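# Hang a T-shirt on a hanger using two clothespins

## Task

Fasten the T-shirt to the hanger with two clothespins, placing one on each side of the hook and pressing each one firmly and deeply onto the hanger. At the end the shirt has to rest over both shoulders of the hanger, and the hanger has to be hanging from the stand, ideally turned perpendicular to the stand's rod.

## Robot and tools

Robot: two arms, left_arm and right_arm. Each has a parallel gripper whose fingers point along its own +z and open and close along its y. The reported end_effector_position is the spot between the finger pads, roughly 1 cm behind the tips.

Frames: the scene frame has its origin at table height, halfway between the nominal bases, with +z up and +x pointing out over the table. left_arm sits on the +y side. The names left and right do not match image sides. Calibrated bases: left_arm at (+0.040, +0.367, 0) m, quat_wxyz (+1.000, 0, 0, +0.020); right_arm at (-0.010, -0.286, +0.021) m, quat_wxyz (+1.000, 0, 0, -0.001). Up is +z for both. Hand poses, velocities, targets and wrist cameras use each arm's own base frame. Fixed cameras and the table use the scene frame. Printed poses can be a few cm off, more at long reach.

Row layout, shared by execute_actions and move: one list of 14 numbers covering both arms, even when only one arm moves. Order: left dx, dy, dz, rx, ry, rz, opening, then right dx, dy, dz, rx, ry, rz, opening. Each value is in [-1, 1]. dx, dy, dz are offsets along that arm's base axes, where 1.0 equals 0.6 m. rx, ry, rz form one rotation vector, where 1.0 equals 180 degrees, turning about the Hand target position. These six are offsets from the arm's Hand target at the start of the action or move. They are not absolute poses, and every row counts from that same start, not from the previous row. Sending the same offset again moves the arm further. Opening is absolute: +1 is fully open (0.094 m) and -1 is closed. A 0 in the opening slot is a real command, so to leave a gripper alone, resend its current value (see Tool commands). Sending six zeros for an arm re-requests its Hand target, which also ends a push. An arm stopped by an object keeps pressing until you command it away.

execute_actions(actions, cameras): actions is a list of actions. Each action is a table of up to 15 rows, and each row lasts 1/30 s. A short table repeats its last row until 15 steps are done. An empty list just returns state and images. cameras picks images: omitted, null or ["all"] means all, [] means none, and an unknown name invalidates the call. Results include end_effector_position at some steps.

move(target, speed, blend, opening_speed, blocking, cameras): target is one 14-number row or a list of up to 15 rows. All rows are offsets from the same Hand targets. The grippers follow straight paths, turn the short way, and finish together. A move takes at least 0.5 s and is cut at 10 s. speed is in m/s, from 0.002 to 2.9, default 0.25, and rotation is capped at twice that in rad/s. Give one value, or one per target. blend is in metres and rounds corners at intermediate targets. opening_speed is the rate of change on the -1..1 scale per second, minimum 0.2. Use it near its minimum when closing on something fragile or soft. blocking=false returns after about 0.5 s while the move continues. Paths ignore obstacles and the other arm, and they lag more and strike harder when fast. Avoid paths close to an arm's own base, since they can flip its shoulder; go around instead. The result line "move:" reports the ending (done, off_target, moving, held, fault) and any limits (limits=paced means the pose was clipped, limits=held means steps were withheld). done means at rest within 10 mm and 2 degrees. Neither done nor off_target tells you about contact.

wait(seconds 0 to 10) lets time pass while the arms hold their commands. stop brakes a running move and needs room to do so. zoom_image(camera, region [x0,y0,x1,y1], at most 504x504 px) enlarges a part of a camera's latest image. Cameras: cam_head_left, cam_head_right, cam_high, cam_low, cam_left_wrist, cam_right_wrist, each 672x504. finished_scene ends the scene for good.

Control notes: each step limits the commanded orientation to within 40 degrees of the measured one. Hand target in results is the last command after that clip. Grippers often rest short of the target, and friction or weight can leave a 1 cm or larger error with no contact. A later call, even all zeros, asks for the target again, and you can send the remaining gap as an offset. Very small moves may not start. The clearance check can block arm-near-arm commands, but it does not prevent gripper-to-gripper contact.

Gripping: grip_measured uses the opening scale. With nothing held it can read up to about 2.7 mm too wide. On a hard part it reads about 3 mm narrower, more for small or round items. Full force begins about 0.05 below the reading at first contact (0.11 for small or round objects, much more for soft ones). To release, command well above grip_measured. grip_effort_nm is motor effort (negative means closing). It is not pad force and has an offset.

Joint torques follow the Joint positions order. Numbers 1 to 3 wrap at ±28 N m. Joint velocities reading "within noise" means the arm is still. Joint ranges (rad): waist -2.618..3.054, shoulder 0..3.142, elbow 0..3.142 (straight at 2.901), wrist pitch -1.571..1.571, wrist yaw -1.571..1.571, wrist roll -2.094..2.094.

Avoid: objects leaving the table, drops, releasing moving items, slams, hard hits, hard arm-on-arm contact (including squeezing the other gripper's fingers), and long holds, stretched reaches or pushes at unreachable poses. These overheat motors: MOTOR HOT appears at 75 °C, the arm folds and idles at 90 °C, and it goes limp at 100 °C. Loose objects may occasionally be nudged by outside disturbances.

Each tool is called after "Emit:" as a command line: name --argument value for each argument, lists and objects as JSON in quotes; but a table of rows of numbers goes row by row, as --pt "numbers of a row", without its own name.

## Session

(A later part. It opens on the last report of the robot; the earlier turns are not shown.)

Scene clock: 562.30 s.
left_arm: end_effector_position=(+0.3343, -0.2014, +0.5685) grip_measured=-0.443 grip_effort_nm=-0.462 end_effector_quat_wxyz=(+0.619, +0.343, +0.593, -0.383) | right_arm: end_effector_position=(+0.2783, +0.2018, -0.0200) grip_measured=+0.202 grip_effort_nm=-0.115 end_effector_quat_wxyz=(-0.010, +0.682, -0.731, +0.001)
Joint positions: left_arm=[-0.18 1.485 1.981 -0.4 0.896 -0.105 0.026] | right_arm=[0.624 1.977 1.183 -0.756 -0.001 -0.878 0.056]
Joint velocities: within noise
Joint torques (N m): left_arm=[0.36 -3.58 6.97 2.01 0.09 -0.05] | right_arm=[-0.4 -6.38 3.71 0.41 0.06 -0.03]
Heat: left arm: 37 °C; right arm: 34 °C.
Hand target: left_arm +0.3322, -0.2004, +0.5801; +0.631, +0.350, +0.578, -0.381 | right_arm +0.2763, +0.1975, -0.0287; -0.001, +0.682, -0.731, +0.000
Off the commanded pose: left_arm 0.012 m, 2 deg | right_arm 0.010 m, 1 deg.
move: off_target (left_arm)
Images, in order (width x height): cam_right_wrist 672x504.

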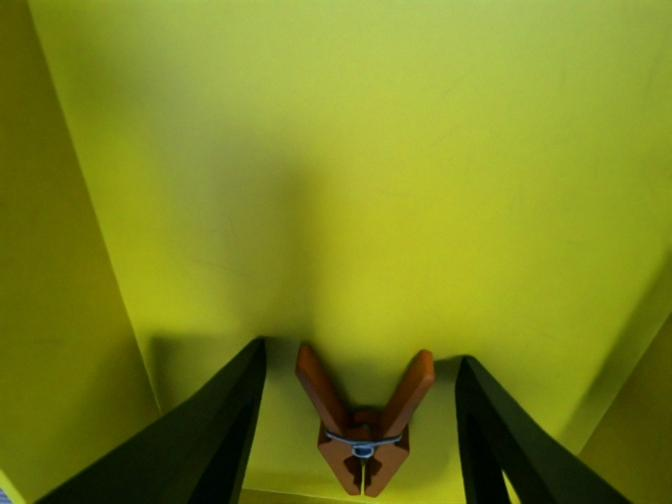

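Emit:
move --target '[0, 0, 0, 0, 0, 0, -0.45, 0.0, -0.0092, -0.0017, 0, 0, 0, 0.2]' --speed 0.06 --cameras '["cam_right_wrist"]'

Emit:
move --target '[0, 0, 0, 0, 0, 0, -0.45, 0.0, 0.0, 0.0, 0, 0, 0, -0.35]' --speed 0.06 --opening_speed 0.25 --cameras '["cam_right_wrist"]'

Emit:
zoom_image --camera "cam_right_wrist" --region '[220, 290, 500, 500]'

Scene clock: 567.57 s.
left_arm: end_effector_position=(+0.3342, -0.2015, +0.5685) grip_measured=-0.443 grip_effort_nm=-0.462 end_effector_quat_wxyz=(+0.619, +0.344, +0.593, -0.383) | right_arm: end_effector_position=(+0.2795, +0.2004, -0.0208) grip_measured=+0.202 grip_effort_nm=-0.115 end_effector_quat_wxyz=(-0.012, +0.685, -0.728, +0.000)
Joint positions: left_arm=[-0.18 1.485 1.981 -0.4 0.897 -0.105 0.026] | right_arm=[0.618 1.977 1.179 -0.75 -0.003 -0.893 0.056]
Joint velocities: within noise
Joint torques (N m): left_arm=[0.53 -3.55 7.02 1.99 0.04 0.01] | right_arm=[-1.06 -6.87 2.78 0.43 0.05 -0.03]
Heat: left arm: 37 °C; right arm: 34 °C.
Hand target: left_arm +0.3322, -0.2004, +0.5800; +0.631, +0.350, +0.578, -0.381 | right_arm +0.2764, +0.1920, -0.0297; -0.001, +0.682, -0.731, +0.000
Off the commanded pose: left_arm 0.012 m, 2 deg | right_arm 0.013 m, 1 deg.
move: off_target (left_arm, right_arm)
Images, in order (width x height): cam_right_wrist 672x504.

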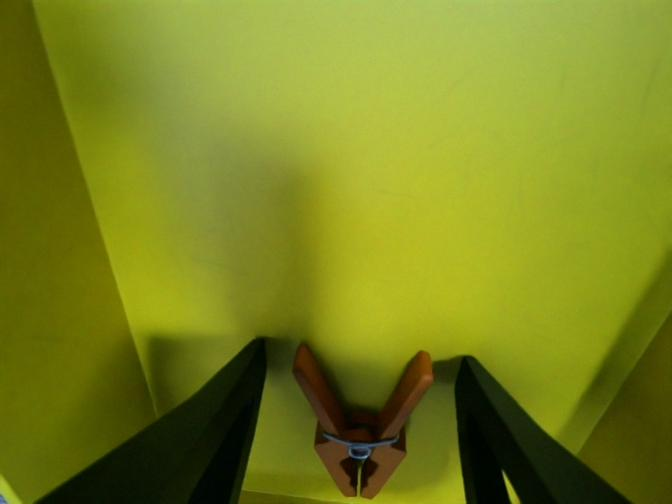

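Scene clock: 569.97 s.
left_arm: end_effector_position=(+0.3342, -0.2015, +0.5685) grip_measured=-0.443 grip_effort_nm=-0.457 end_effector_quat_wxyz=(+0.619, +0.344, +0.593, -0.383) | right_arm: end_effector_position=(+0.2836, +0.2003, -0.0207) grip_measured=-0.346 grip_effort_nm=-0.237 end_effector_quat_wxyz=(-0.018, +0.683, -0.730, +0.002)
Joint positions: left_arm=[-0.18 1.485 1.981 -0.4 0.897 -0.105 0.026] | right_arm=[0.611 1.977 1.179 -0.736 -0.002 -0.893 0.031]
Joint velocities: within noise
Joint torques (N m): left_arm=[0.39 -3.54 7.09 1.99 0.04 -0.01] | right_arm=[-0.54 -6.99 2.81 0.31 0.03 -0.01]
Heat: left arm: 37 °C; right arm: 34 °C.
Hand target: left_arm +0.3322, -0.2004, +0.5800; +0.631, +0.350, +0.578, -0.381 | right_arm +0.2765, +0.1920, -0.0297; -0.001, +0.682, -0.731, +0.000
Off the commanded pose: left_arm 0.012 m, 2 deg | right_arm 0.014 m, 2 deg.
move: off_target (left_arm, right_arm)
Images, in order (width x height): cam_right_wrist 672x504.

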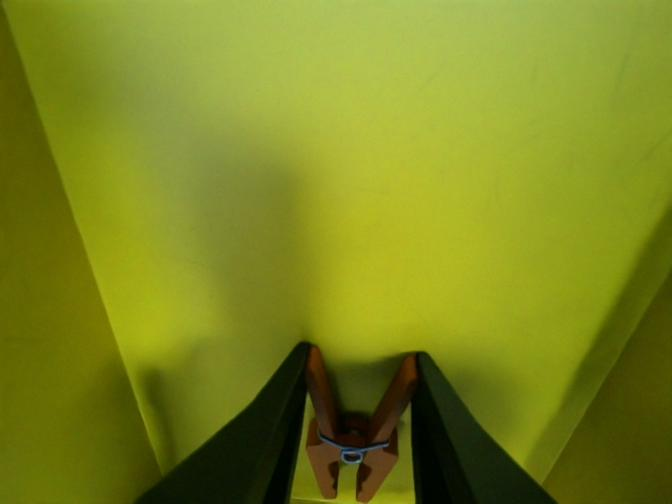

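Scaled by 1.800 from the camera's 672x504 image, which has a finer 960x720 frame.

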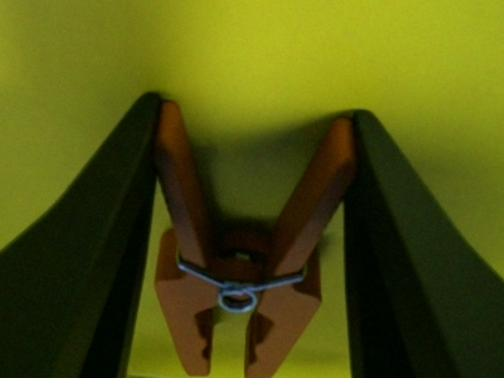

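Emit:
move --target '[0, 0, 0, 0, 0, 0, -0.45, 0.01, 0.01, 0.2, 0, 0, 0, -0.45]' --speed 0.12 --opening_speed 0.3 --cameras '["cam_head_left", "cam_head_right", "cam_right_wrist", "cam_left_wrist"]'

Emit:
zoom_image --camera "cam_right_wrist" --region '[220, 290, 500, 500]'

Scene clock: 575.97 s.
left_arm: end_effector_position=(+0.3342, -0.2015, +0.5685) grip_measured=-0.443 grip_effort_nm=-0.462 end_effector_quat_wxyz=(+0.619, +0.344, +0.593, -0.383) | right_arm: end_effector_position=(+0.2767, +0.1953, +0.0734) grip_measured=-0.446 grip_effort_nm=-0.242 end_effector_quat_wxyz=(+0.023, +0.683, -0.730, -0.004)
Joint positions: left_arm=[-0.18 1.485 1.981 -0.4 0.897 -0.105 0.026] | right_arm=[0.611 1.89 1.459 -1.187 -0.001 -0.893 0.026]
Joint velocities: within noise
Joint torques (N m): left_arm=[0.54 -3.59 7.08 1.93 0.08 -0.02] | right_arm=[-0.27 -10 6.72 0.06 -0.01 0.03]
Heat: left arm: 37 °C; right arm: 33 °C.
Hand target: left_arm +0.3322, -0.2004, +0.5800; +0.631, +0.350, +0.578, -0.381 | right_arm +0.2824, +0.1980, +0.0903; -0.001, +0.682, -0.731, +0.000
Off the commanded pose: left_arm 0.012 m, 2 deg | right_arm 0.018 m, 3 deg.
move: off_target (left_arm, right_arm)
Images, in order (width x height): cam_head_left 672x504, cam_head_right 672x504, cam_left_wrist 672x504, cam_right_wrist 672x504.

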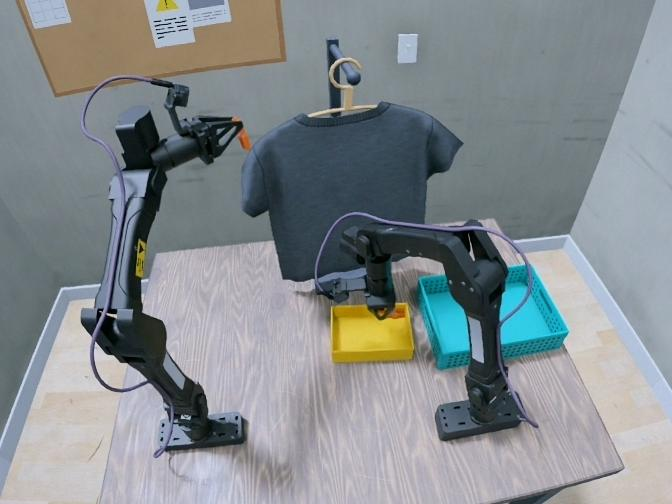

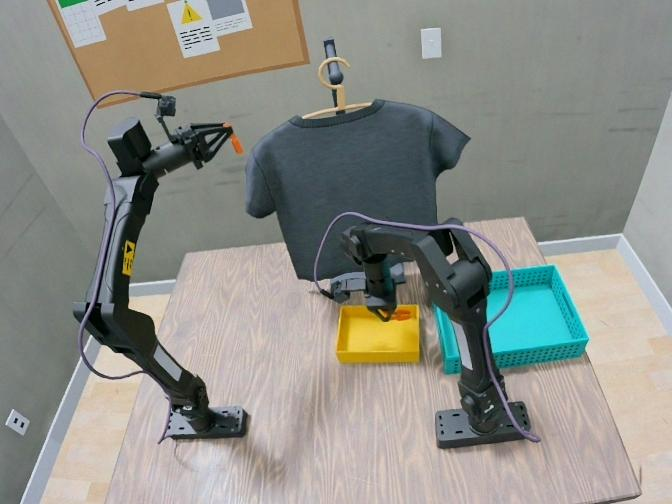

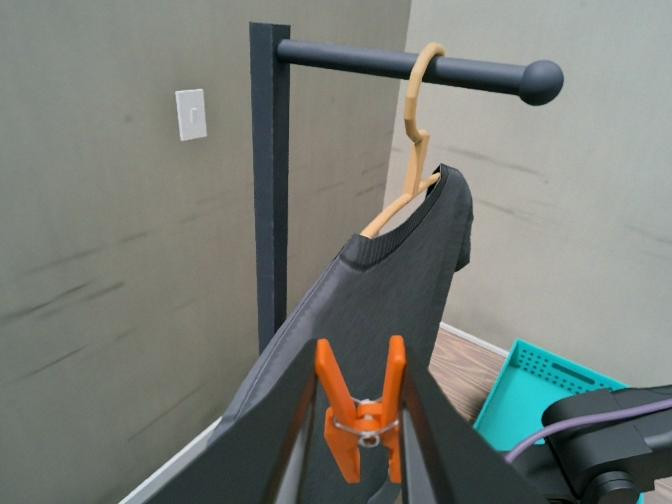

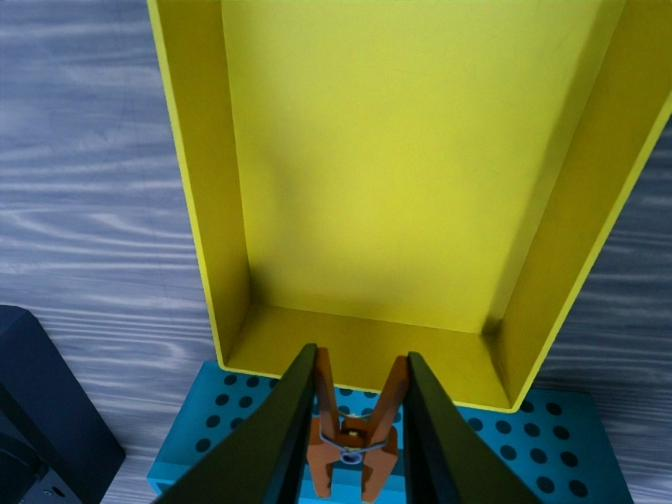

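Scaled by 1.800 from the camera's 672x504 image, which has a finer 960x720 frame.

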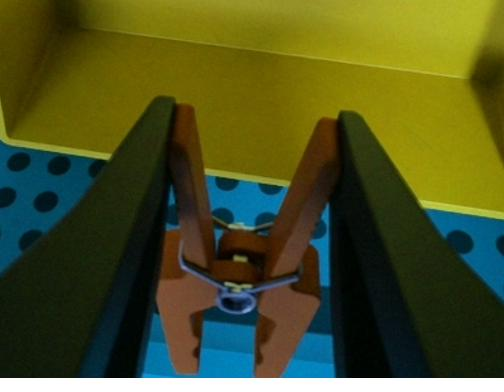

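Emit:
zoom_image --camera "cam_head_left" --region '[150, 70, 300, 190]'

Emit:
zoom_image --camera "cam_head_right" --region '[150, 70, 300, 190]'

Emit:
zoom_image --camera "cam_left_wrist" --region '[270, 300, 470, 500]'

Scaled by 3.360 from the camera's 672x504 image, which has a finer 960x720 frame.

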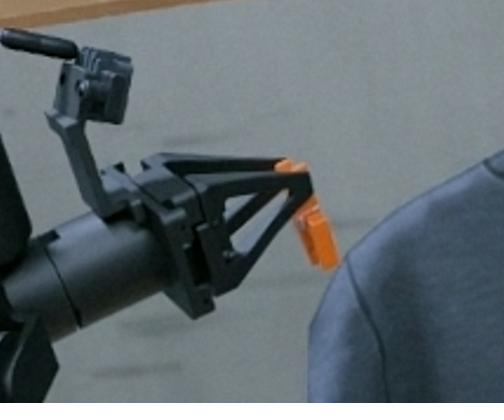

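Scaled by 3.360 from the camera's 672x504 image, which has a finer 960x720 frame.

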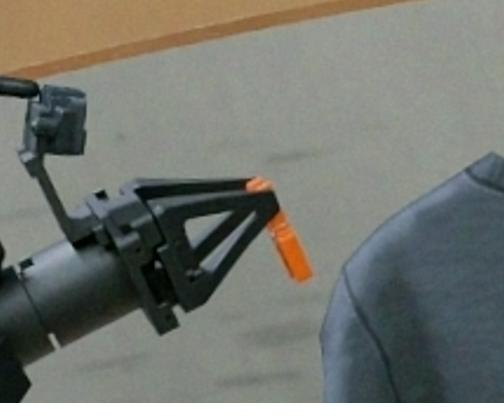

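Scaled by 2.520 from the camera's 672x504 image, which has a finer 960x720 frame.

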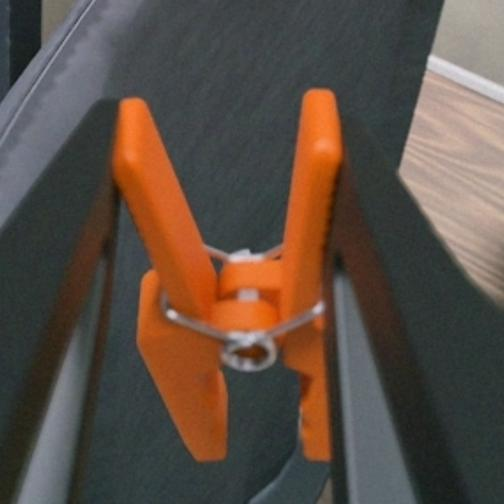

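Emit:
move --pt "0 0 0 0 0 0 -0.45 0.0127 -0.1533 0.3978 0.2754 -0.0713 -0.042 -0.45" --pt "0 0 0 0 0 0 -0.45 0.1627 -0.1853 0.7978 0.5507 -0.1425 -0.084 -0.45" --speed 0.25 --blend '[0.05, 0]'

Scene clock: 649.50 s.
left_arm: end_effector_position=(+0.3342, -0.2015, +0.5686) grip_measured=-0.443 grip_effort_nm=-0.457 end_effector_quat_wxyz=(+0.619, +0.344, +0.593, -0.383) | right_arm: end_effector_position=(+0.3837, +0.0841, +0.5652) grip_measured=-0.446 grip_effort_nm=-0.232 end_effector_quat_wxyz=(+0.651, -0.340, +0.536, +0.417)
Joint positions: left_arm=[-0.18 1.485 1.981 -0.399 0.897 -0.105 0.026] | right_arm=[-0.239 1.635 1.795 0.633 -1.294 0.778 0.026]
Joint velocities: within noise
Joint torques (N m): left_arm=[0.42 -3.49 7.08 2.02 0.04 -0.05] | right_arm=[0.43 -6.72 4.62 0.96 0.5 0.08]
Heat: left arm: 36 °C; right arm: 37 °C.
Hand target: left_arm +0.3322, -0.2004, +0.5800; +0.631, +0.350, +0.578, -0.381 | right_arm +0.3801, +0.0868, +0.5689; +0.656, -0.338, +0.531, +0.417
Off the commanded pose: left_arm 0.012 m, 2 deg | right_arm 0.006 m, 1 deg.
move: off_target (left_arm)

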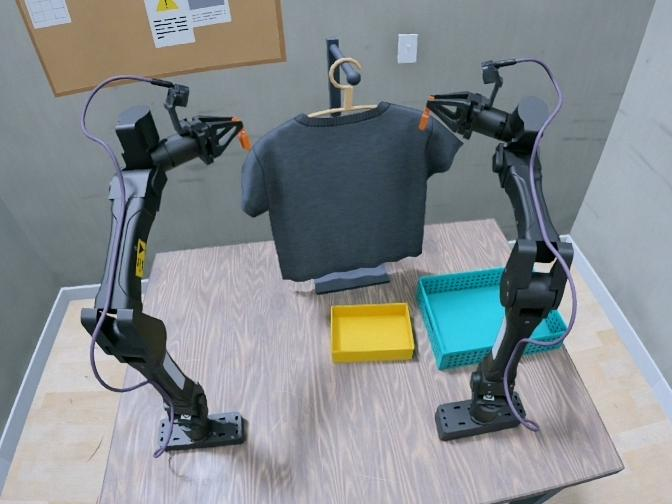

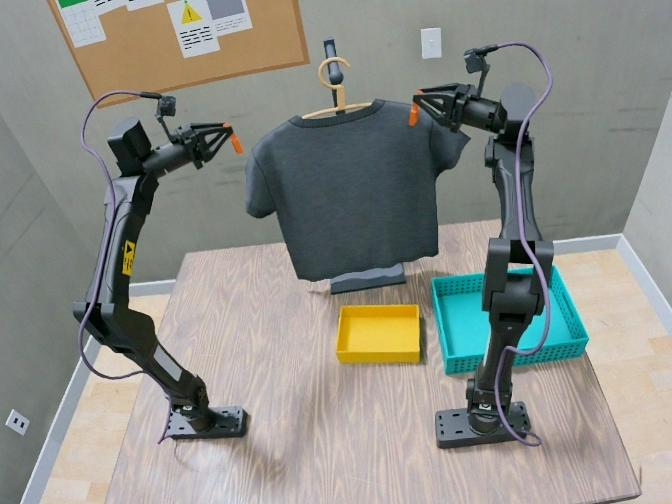

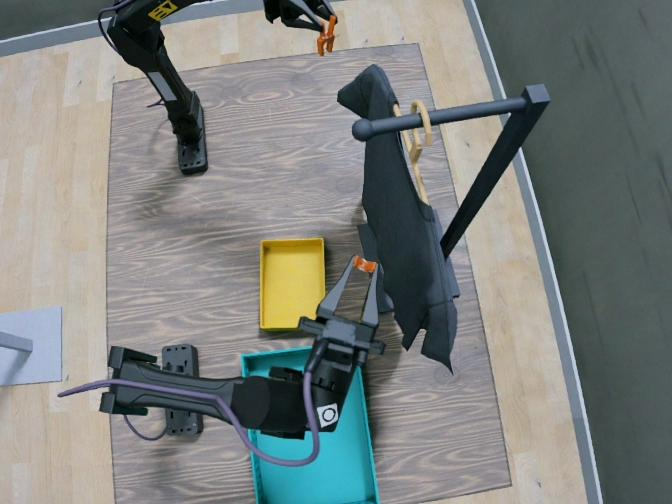

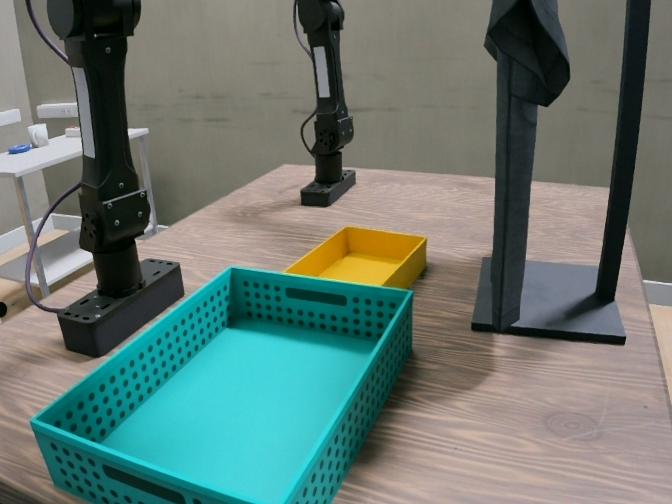

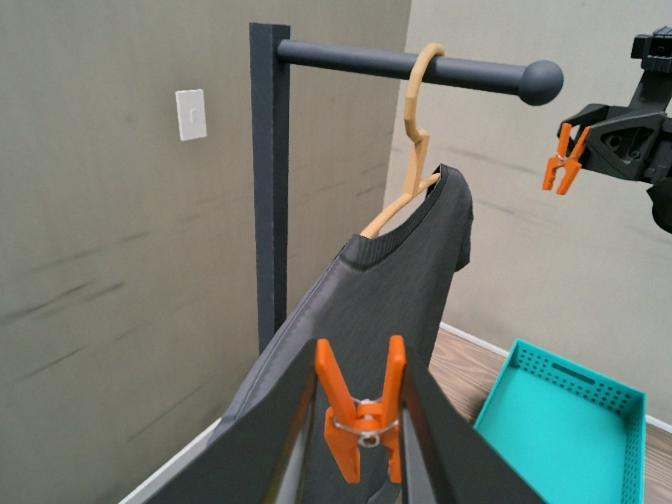

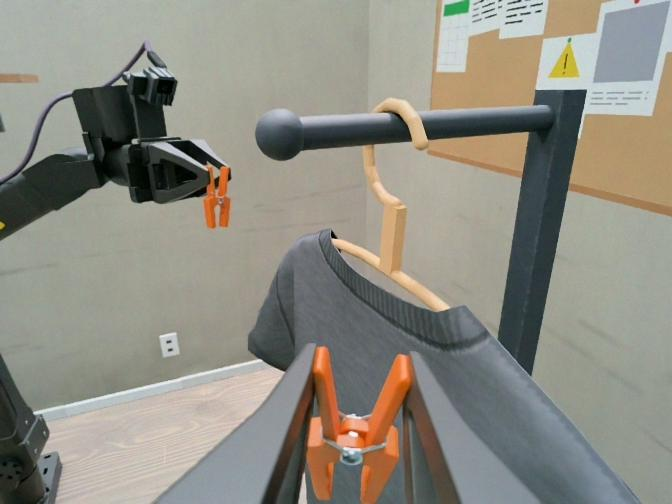

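Emit:
zoom_image --camera "cam_right_wrist" --region '[240, 80, 640, 480]'

Emit:
zoom_image --camera "cam_head_left" --region '[220, 40, 520, 200]'

Emit:
zoom_image --camera "cam_high" --region '[310, 60, 560, 310]'

Scaled by 1.260 from the camera's 672x504 image, which has a finer 960x720 frame.

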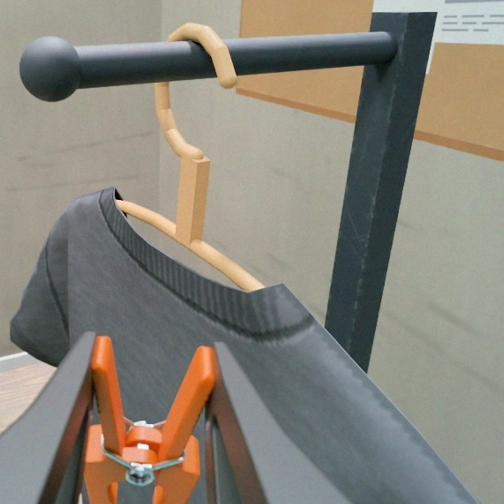

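Scaled by 1.680 from the camera's 672x504 image, which has a finer 960x720 frame.

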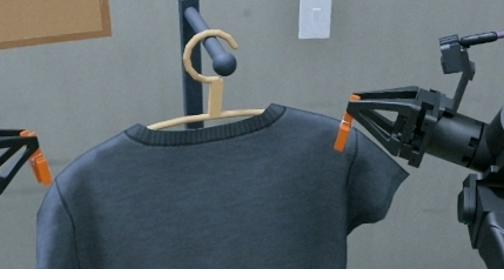

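Scaled by 2.016 from the camera's 672x504 image, which has a finer 960x720 frame.

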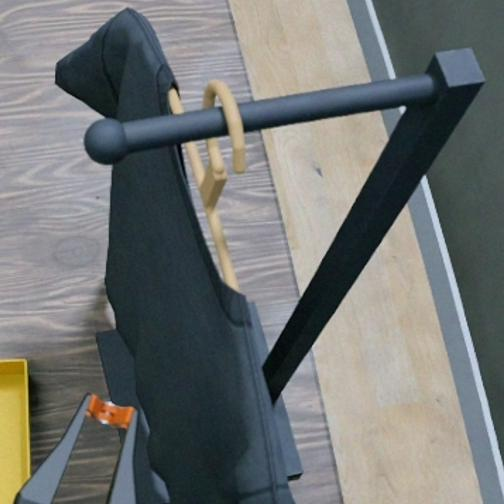

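Emit:
move --pt "0 0 0.0542 -0.0255 -0.011 -0.0222 -0.62 0 0 0 0 0 0 -0.45" --pt "0.0603 -0.076 0.0542 -0.0511 -0.022 -0.0443 -0.62 0 0 0 0 0 0 -0.45" --speed 0.12 --blend '[0.01, 0]' --opening_speed 0.3 --cameras '["cam_head_left", "cam_head_right", "cam_high", "cam_left_wrist", "cam_right_wrist"]'

Emit:
zoom_image --camera "cam_left_wrist" --region '[230, 230, 500, 500]'

Emit:
zoom_image --camera "cam_head_left" --region '[220, 60, 380, 180]'

Scene clock: 783.27 s.
left_arm: end_effector_position=(+0.3706, -0.2451, +0.6004) grip_measured=-0.611 grip_effort_nm=-0.535 end_effector_quat_wxyz=(+0.635, +0.350, +0.513, -0.460) | right_arm: end_effector_position=(+0.3836, +0.0841, +0.5654) grip_measured=-0.446 grip_effort_nm=-0.237 end_effector_quat_wxyz=(+0.651, -0.340, +0.536, +0.417)
Joint positions: left_arm=[-0.259 1.71 2.119 -0.016 0.93 -0.349 0.018] | right_arm=[-0.239 1.635 1.795 0.634 -1.294 0.779 0.026]
Joint velocities: within noise
Joint torques (N m): left_arm=[-0.7 -5.53 7.35 1.79 -0.33 0] | right_arm=[0.54 -6.67 4.34 0.97 0.53 0.06]
Heat: left arm: 38 °C; right arm: 33 °C.
Hand target: left_arm +0.3684, -0.2459, +0.6126; +0.649, +0.350, +0.498, -0.456 | right_arm +0.3801, +0.0868, +0.5689; +0.656, -0.338, +0.531, +0.417
Off the commanded pose: left_arm 0.012 m, 2 deg | right_arm 0.006 m, 1 deg.
move: off_target (left_arm)
Images, in order (width x height): cam_head_left 672x504, cam_head_right 672x504, cam_high 672x504, cam_left_wrist 672x504, cam_right_wrist 672x504.

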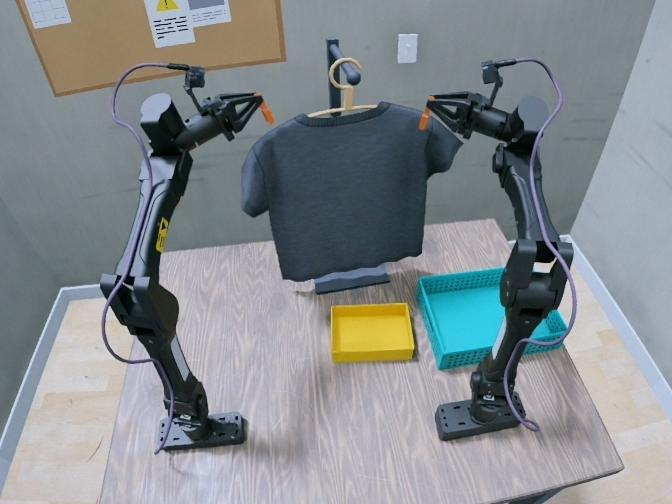

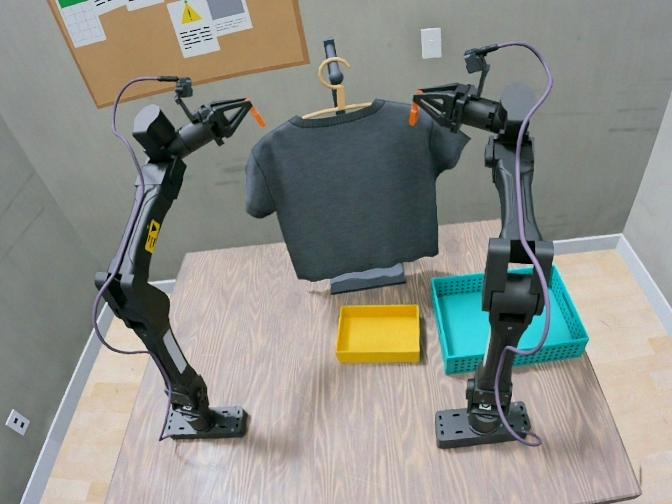

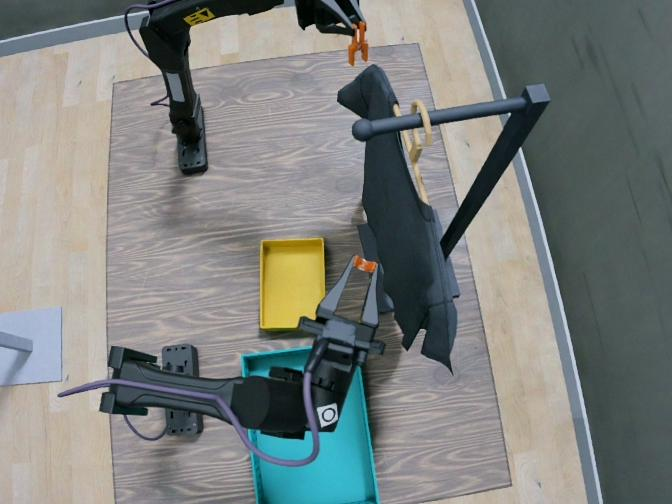

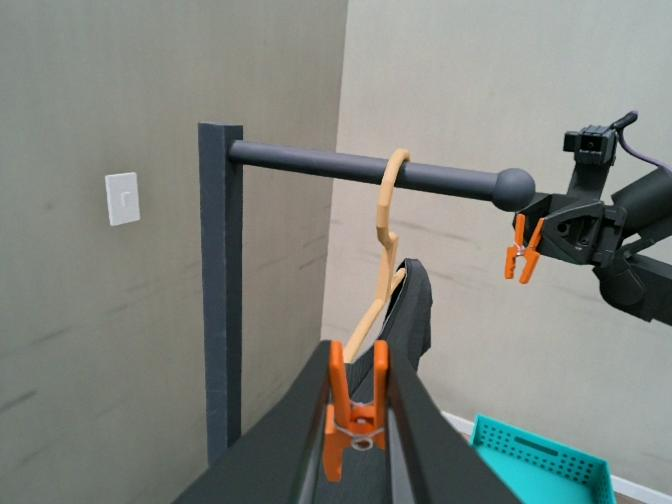

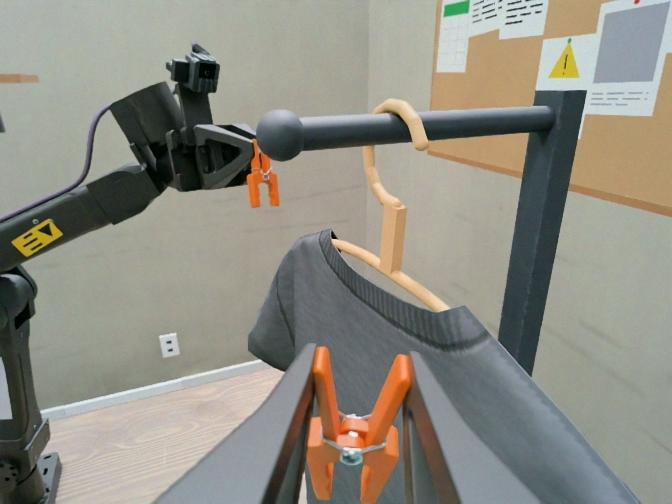

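Scaled by 1.867 from the camera's 672x504 image, which has a finer 960x720 frame.

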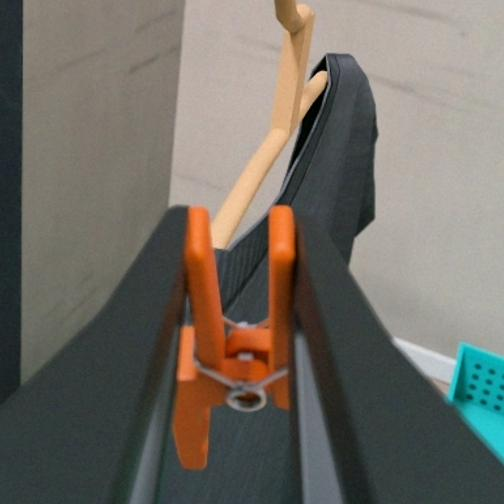

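Scaled by 3.150 from the camera's 672x504 image, which has a finer 960x720 frame.

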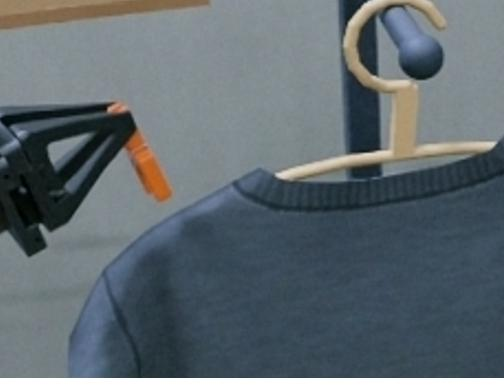

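Emit:
zoom_image --camera "cam_high" --region '[310, 0, 470, 130]'

Emit:
zoom_image --camera "cam_right_wrist" --region '[160, 20, 420, 260]'

Scaled by 3.150 from the camera's 672x504 image, which has a finer 960x720 frame.

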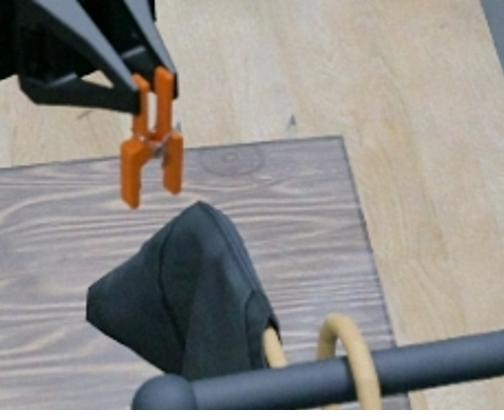

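Scaled by 1.938 from the camera's 672x504 image, which has a finer 960x720 frame.

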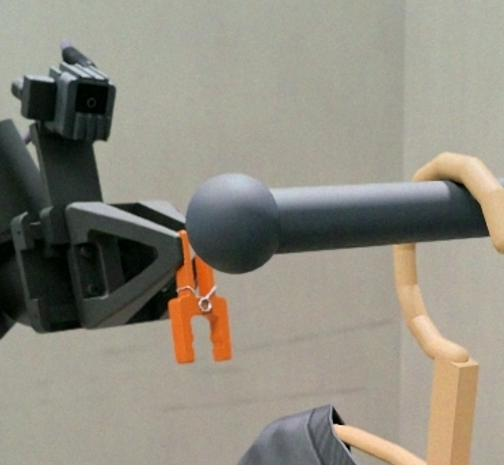

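Emit:
execute_actions --actions '[]'

Scene clock: 802.80 s.
left_arm: end_effector_position=(+0.3708, -0.2450, +0.6005) grip_measured=-0.611 grip_effort_nm=-0.540 end_effector_quat_wxyz=(+0.635, +0.350, +0.513, -0.460) | right_arm: end_effector_position=(+0.3836, +0.0841, +0.5654) grip_measured=-0.446 grip_effort_nm=-0.232 end_effector_quat_wxyz=(+0.651, -0.340, +0.536, +0.417)
Joint positions: left_arm=[-0.259 1.71 2.119 -0.016 0.929 -0.349 0.018] | right_arm=[-0.239 1.635 1.795 0.635 -1.294 0.779 0.026]
Joint velocities: within noise
Joint torques (N m): left_arm=[-0.69 -5.29 7.5 1.79 -0.35 -0.03] | right_arm=[0.57 -6.67 4.51 0.98 0.55 0.08]
Heat: left arm: 38 °C; right arm: 33 °C.
Hand target: left_arm +0.3684, -0.2459, +0.6126; +0.649, +0.350, +0.498, -0.456 | right_arm +0.3801, +0.0868, +0.5689; +0.656, -0.338, +0.531, +0.417
Tool commands: left_gripper/opening=-0.62 right_gripper/opening=-0.45
Off the commanded pose: left_arm 0.012 m, 2 deg | right_arm 0.006 m, 1 deg.

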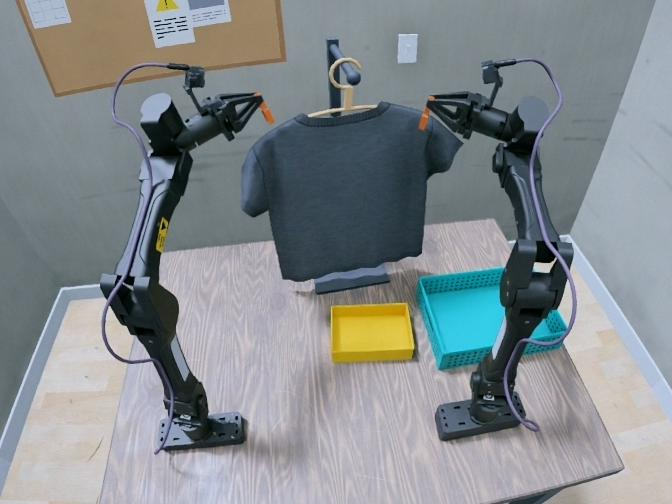

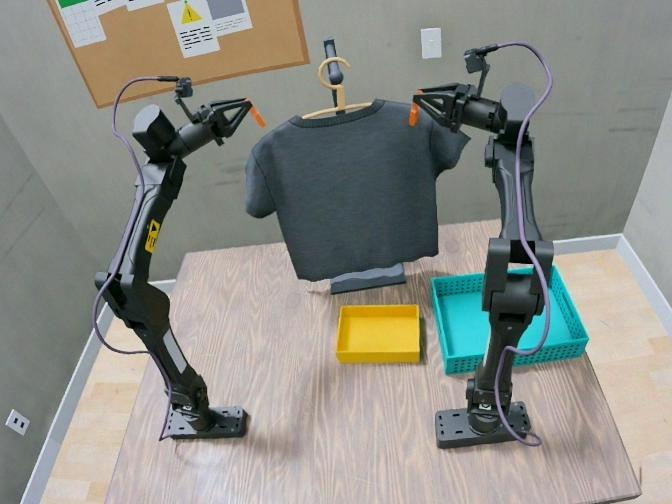

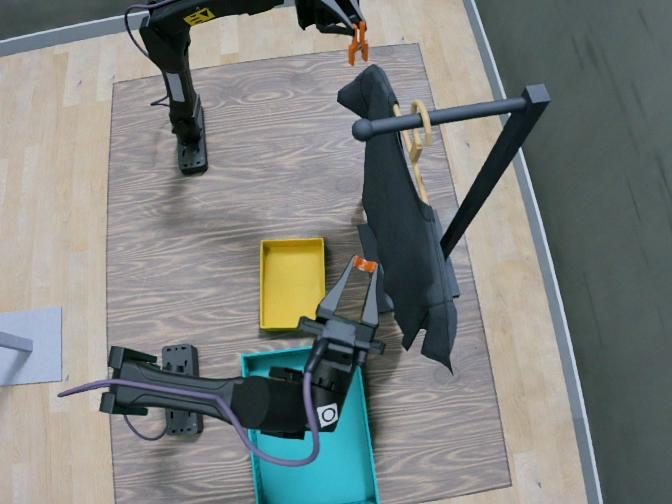

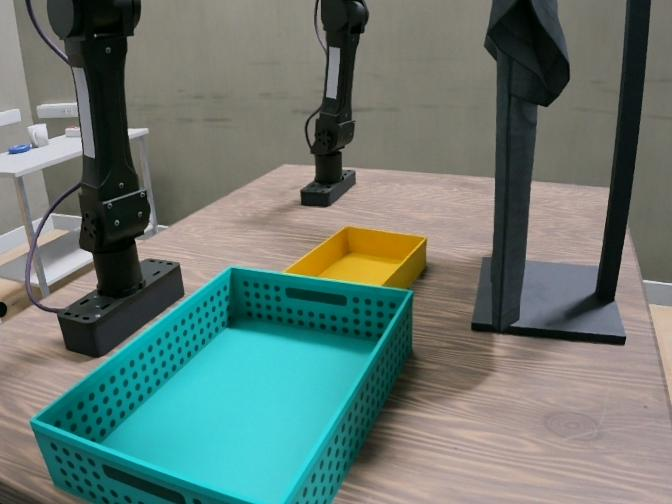

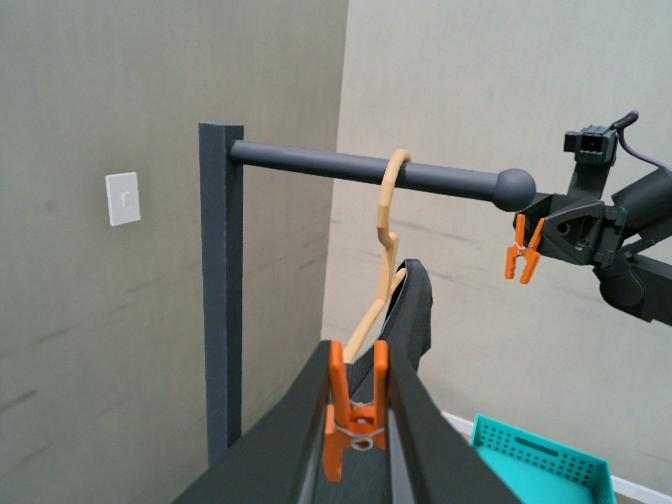

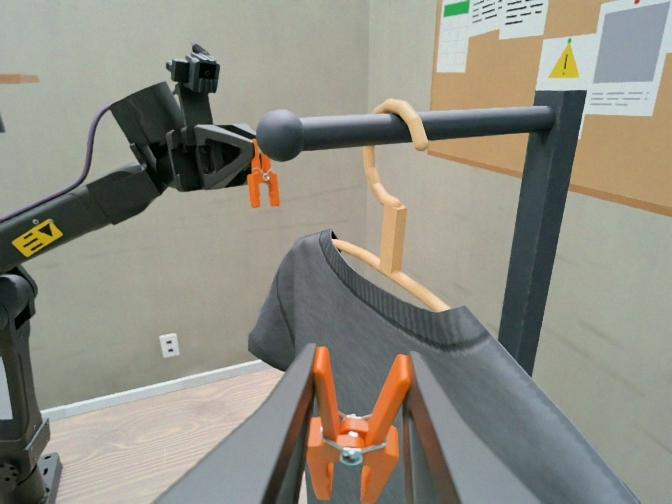

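Emit:
move --target '[0.0508, -0.0523, 0.0, 0, 0, 0, -0.62, 0, 0, 0, 0, 0, 0, -0.45]' --speed 0.1

Scene clock: 812.63 s.
left_arm: end_effector_position=(+0.3994, -0.2767, +0.6071) grip_measured=-0.611 grip_effort_nm=-0.545 end_effector_quat_wxyz=(+0.642, +0.353, +0.501, -0.460) | right_arm: end_effector_position=(+0.3836, +0.0841, +0.5654) grip_measured=-0.446 grip_effort_nm=-0.237 end_effector_quat_wxyz=(+0.651, -0.340, +0.536, +0.417)
Joint positions: left_arm=[-0.323 1.909 2.397 -0.09 0.872 -0.32 0.018] | right_arm=[-0.239 1.635 1.795 0.635 -1.294 0.779 0.026]
Joint velocities: within noise
Joint torques (N m): left_arm=[-0.51 -6.74 7.09 1.47 -0.35 0.07] | right_arm=[0.5 -6.64 4.52 0.96 0.5 0.07]
Heat: left arm: 38 °C; right arm: 34 °C.
Hand target: left_arm +0.3989, -0.2773, +0.6126; +0.649, +0.350, +0.498, -0.456 | right_arm +0.3801, +0.0868, +0.5689; +0.656, -0.338, +0.531, +0.417
Off the commanded pose: left_arm 0.005 m, 1 deg | right_arm 0.006 m, 1 deg.
move: done

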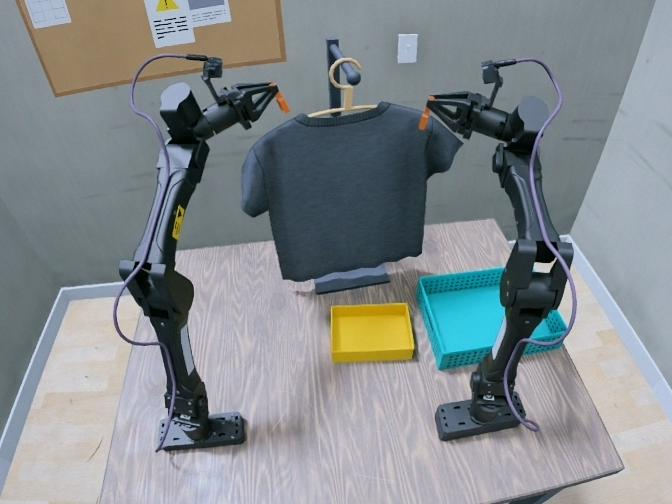

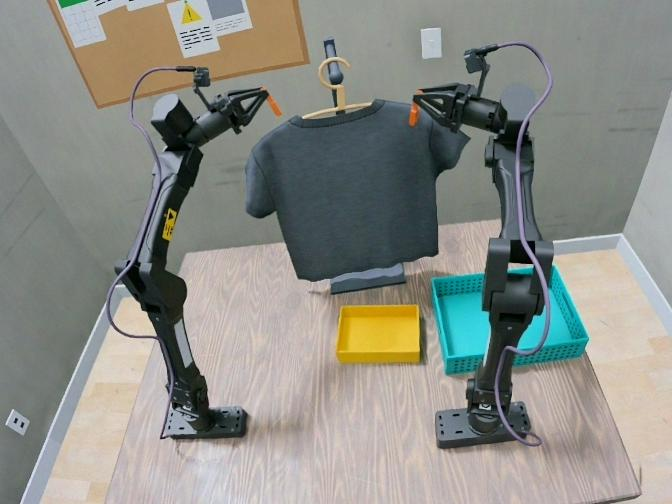

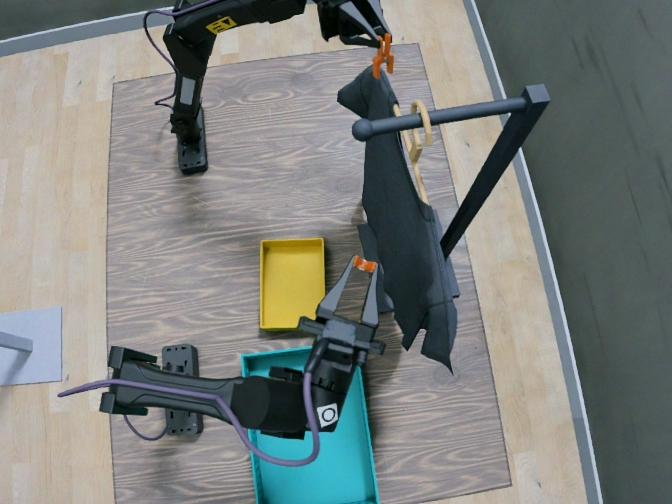

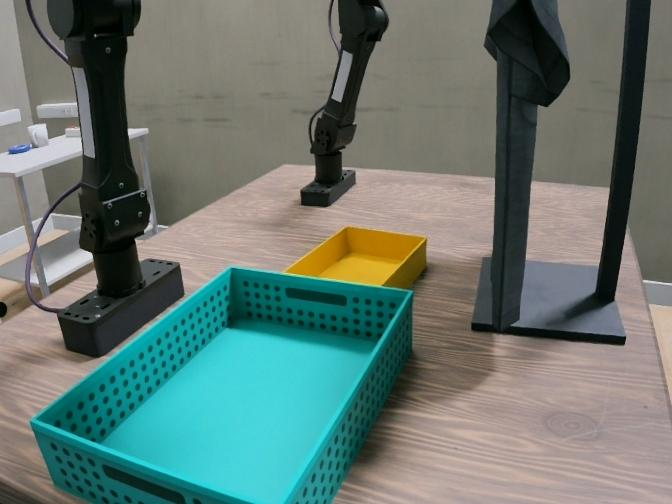

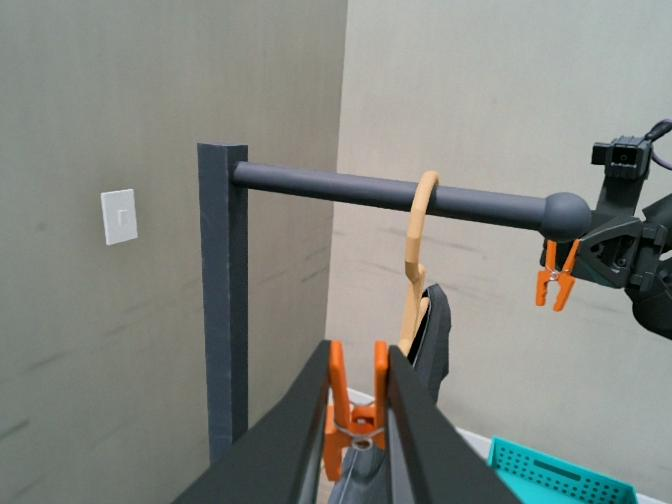

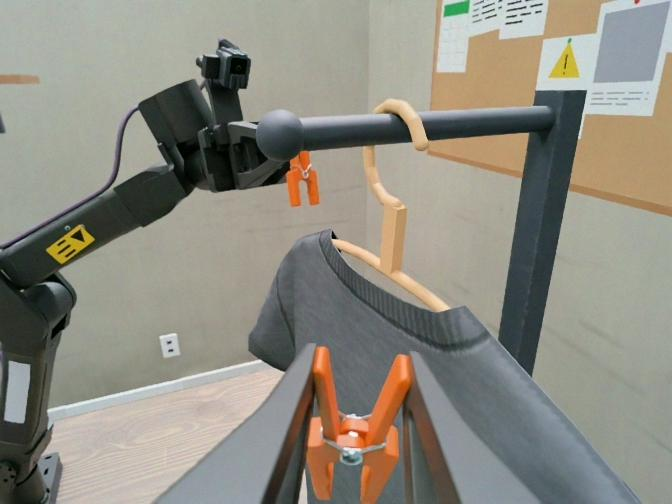

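Emit:
zoom_image --camera "cam_left_wrist" --region '[270, 260, 510, 504]'

Emit:
zoom_image --camera "cam_high" --region '[320, 10, 460, 130]'

Emit:
zoom_image --camera "cam_right_wrist" --region '[200, 80, 440, 320]'

Scaled by 2.066 from the camera's 672x504 image, which has a finer 960x720 frame.

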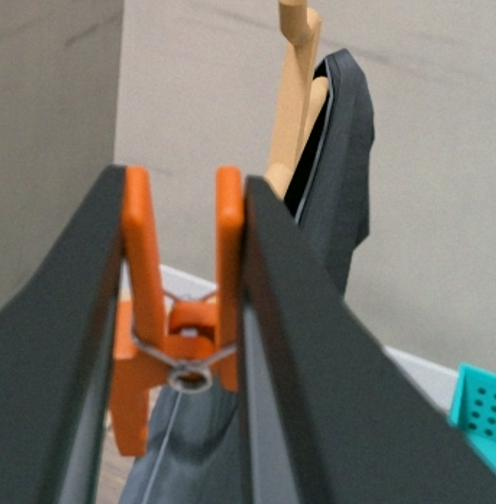

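Scaled by 3.600 from the camera's 672x504 image, which has a finer 960x720 frame.

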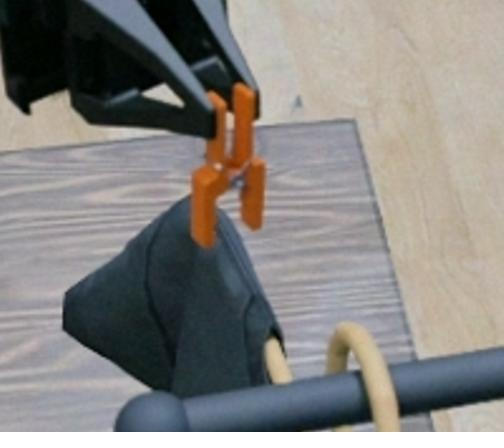

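Scaled by 2.100 from the camera's 672x504 image, which has a finer 960x720 frame.

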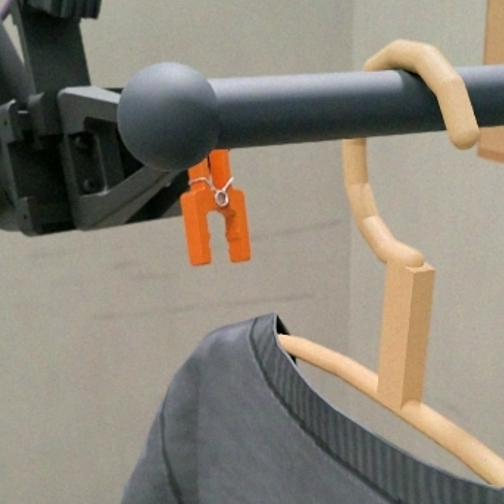

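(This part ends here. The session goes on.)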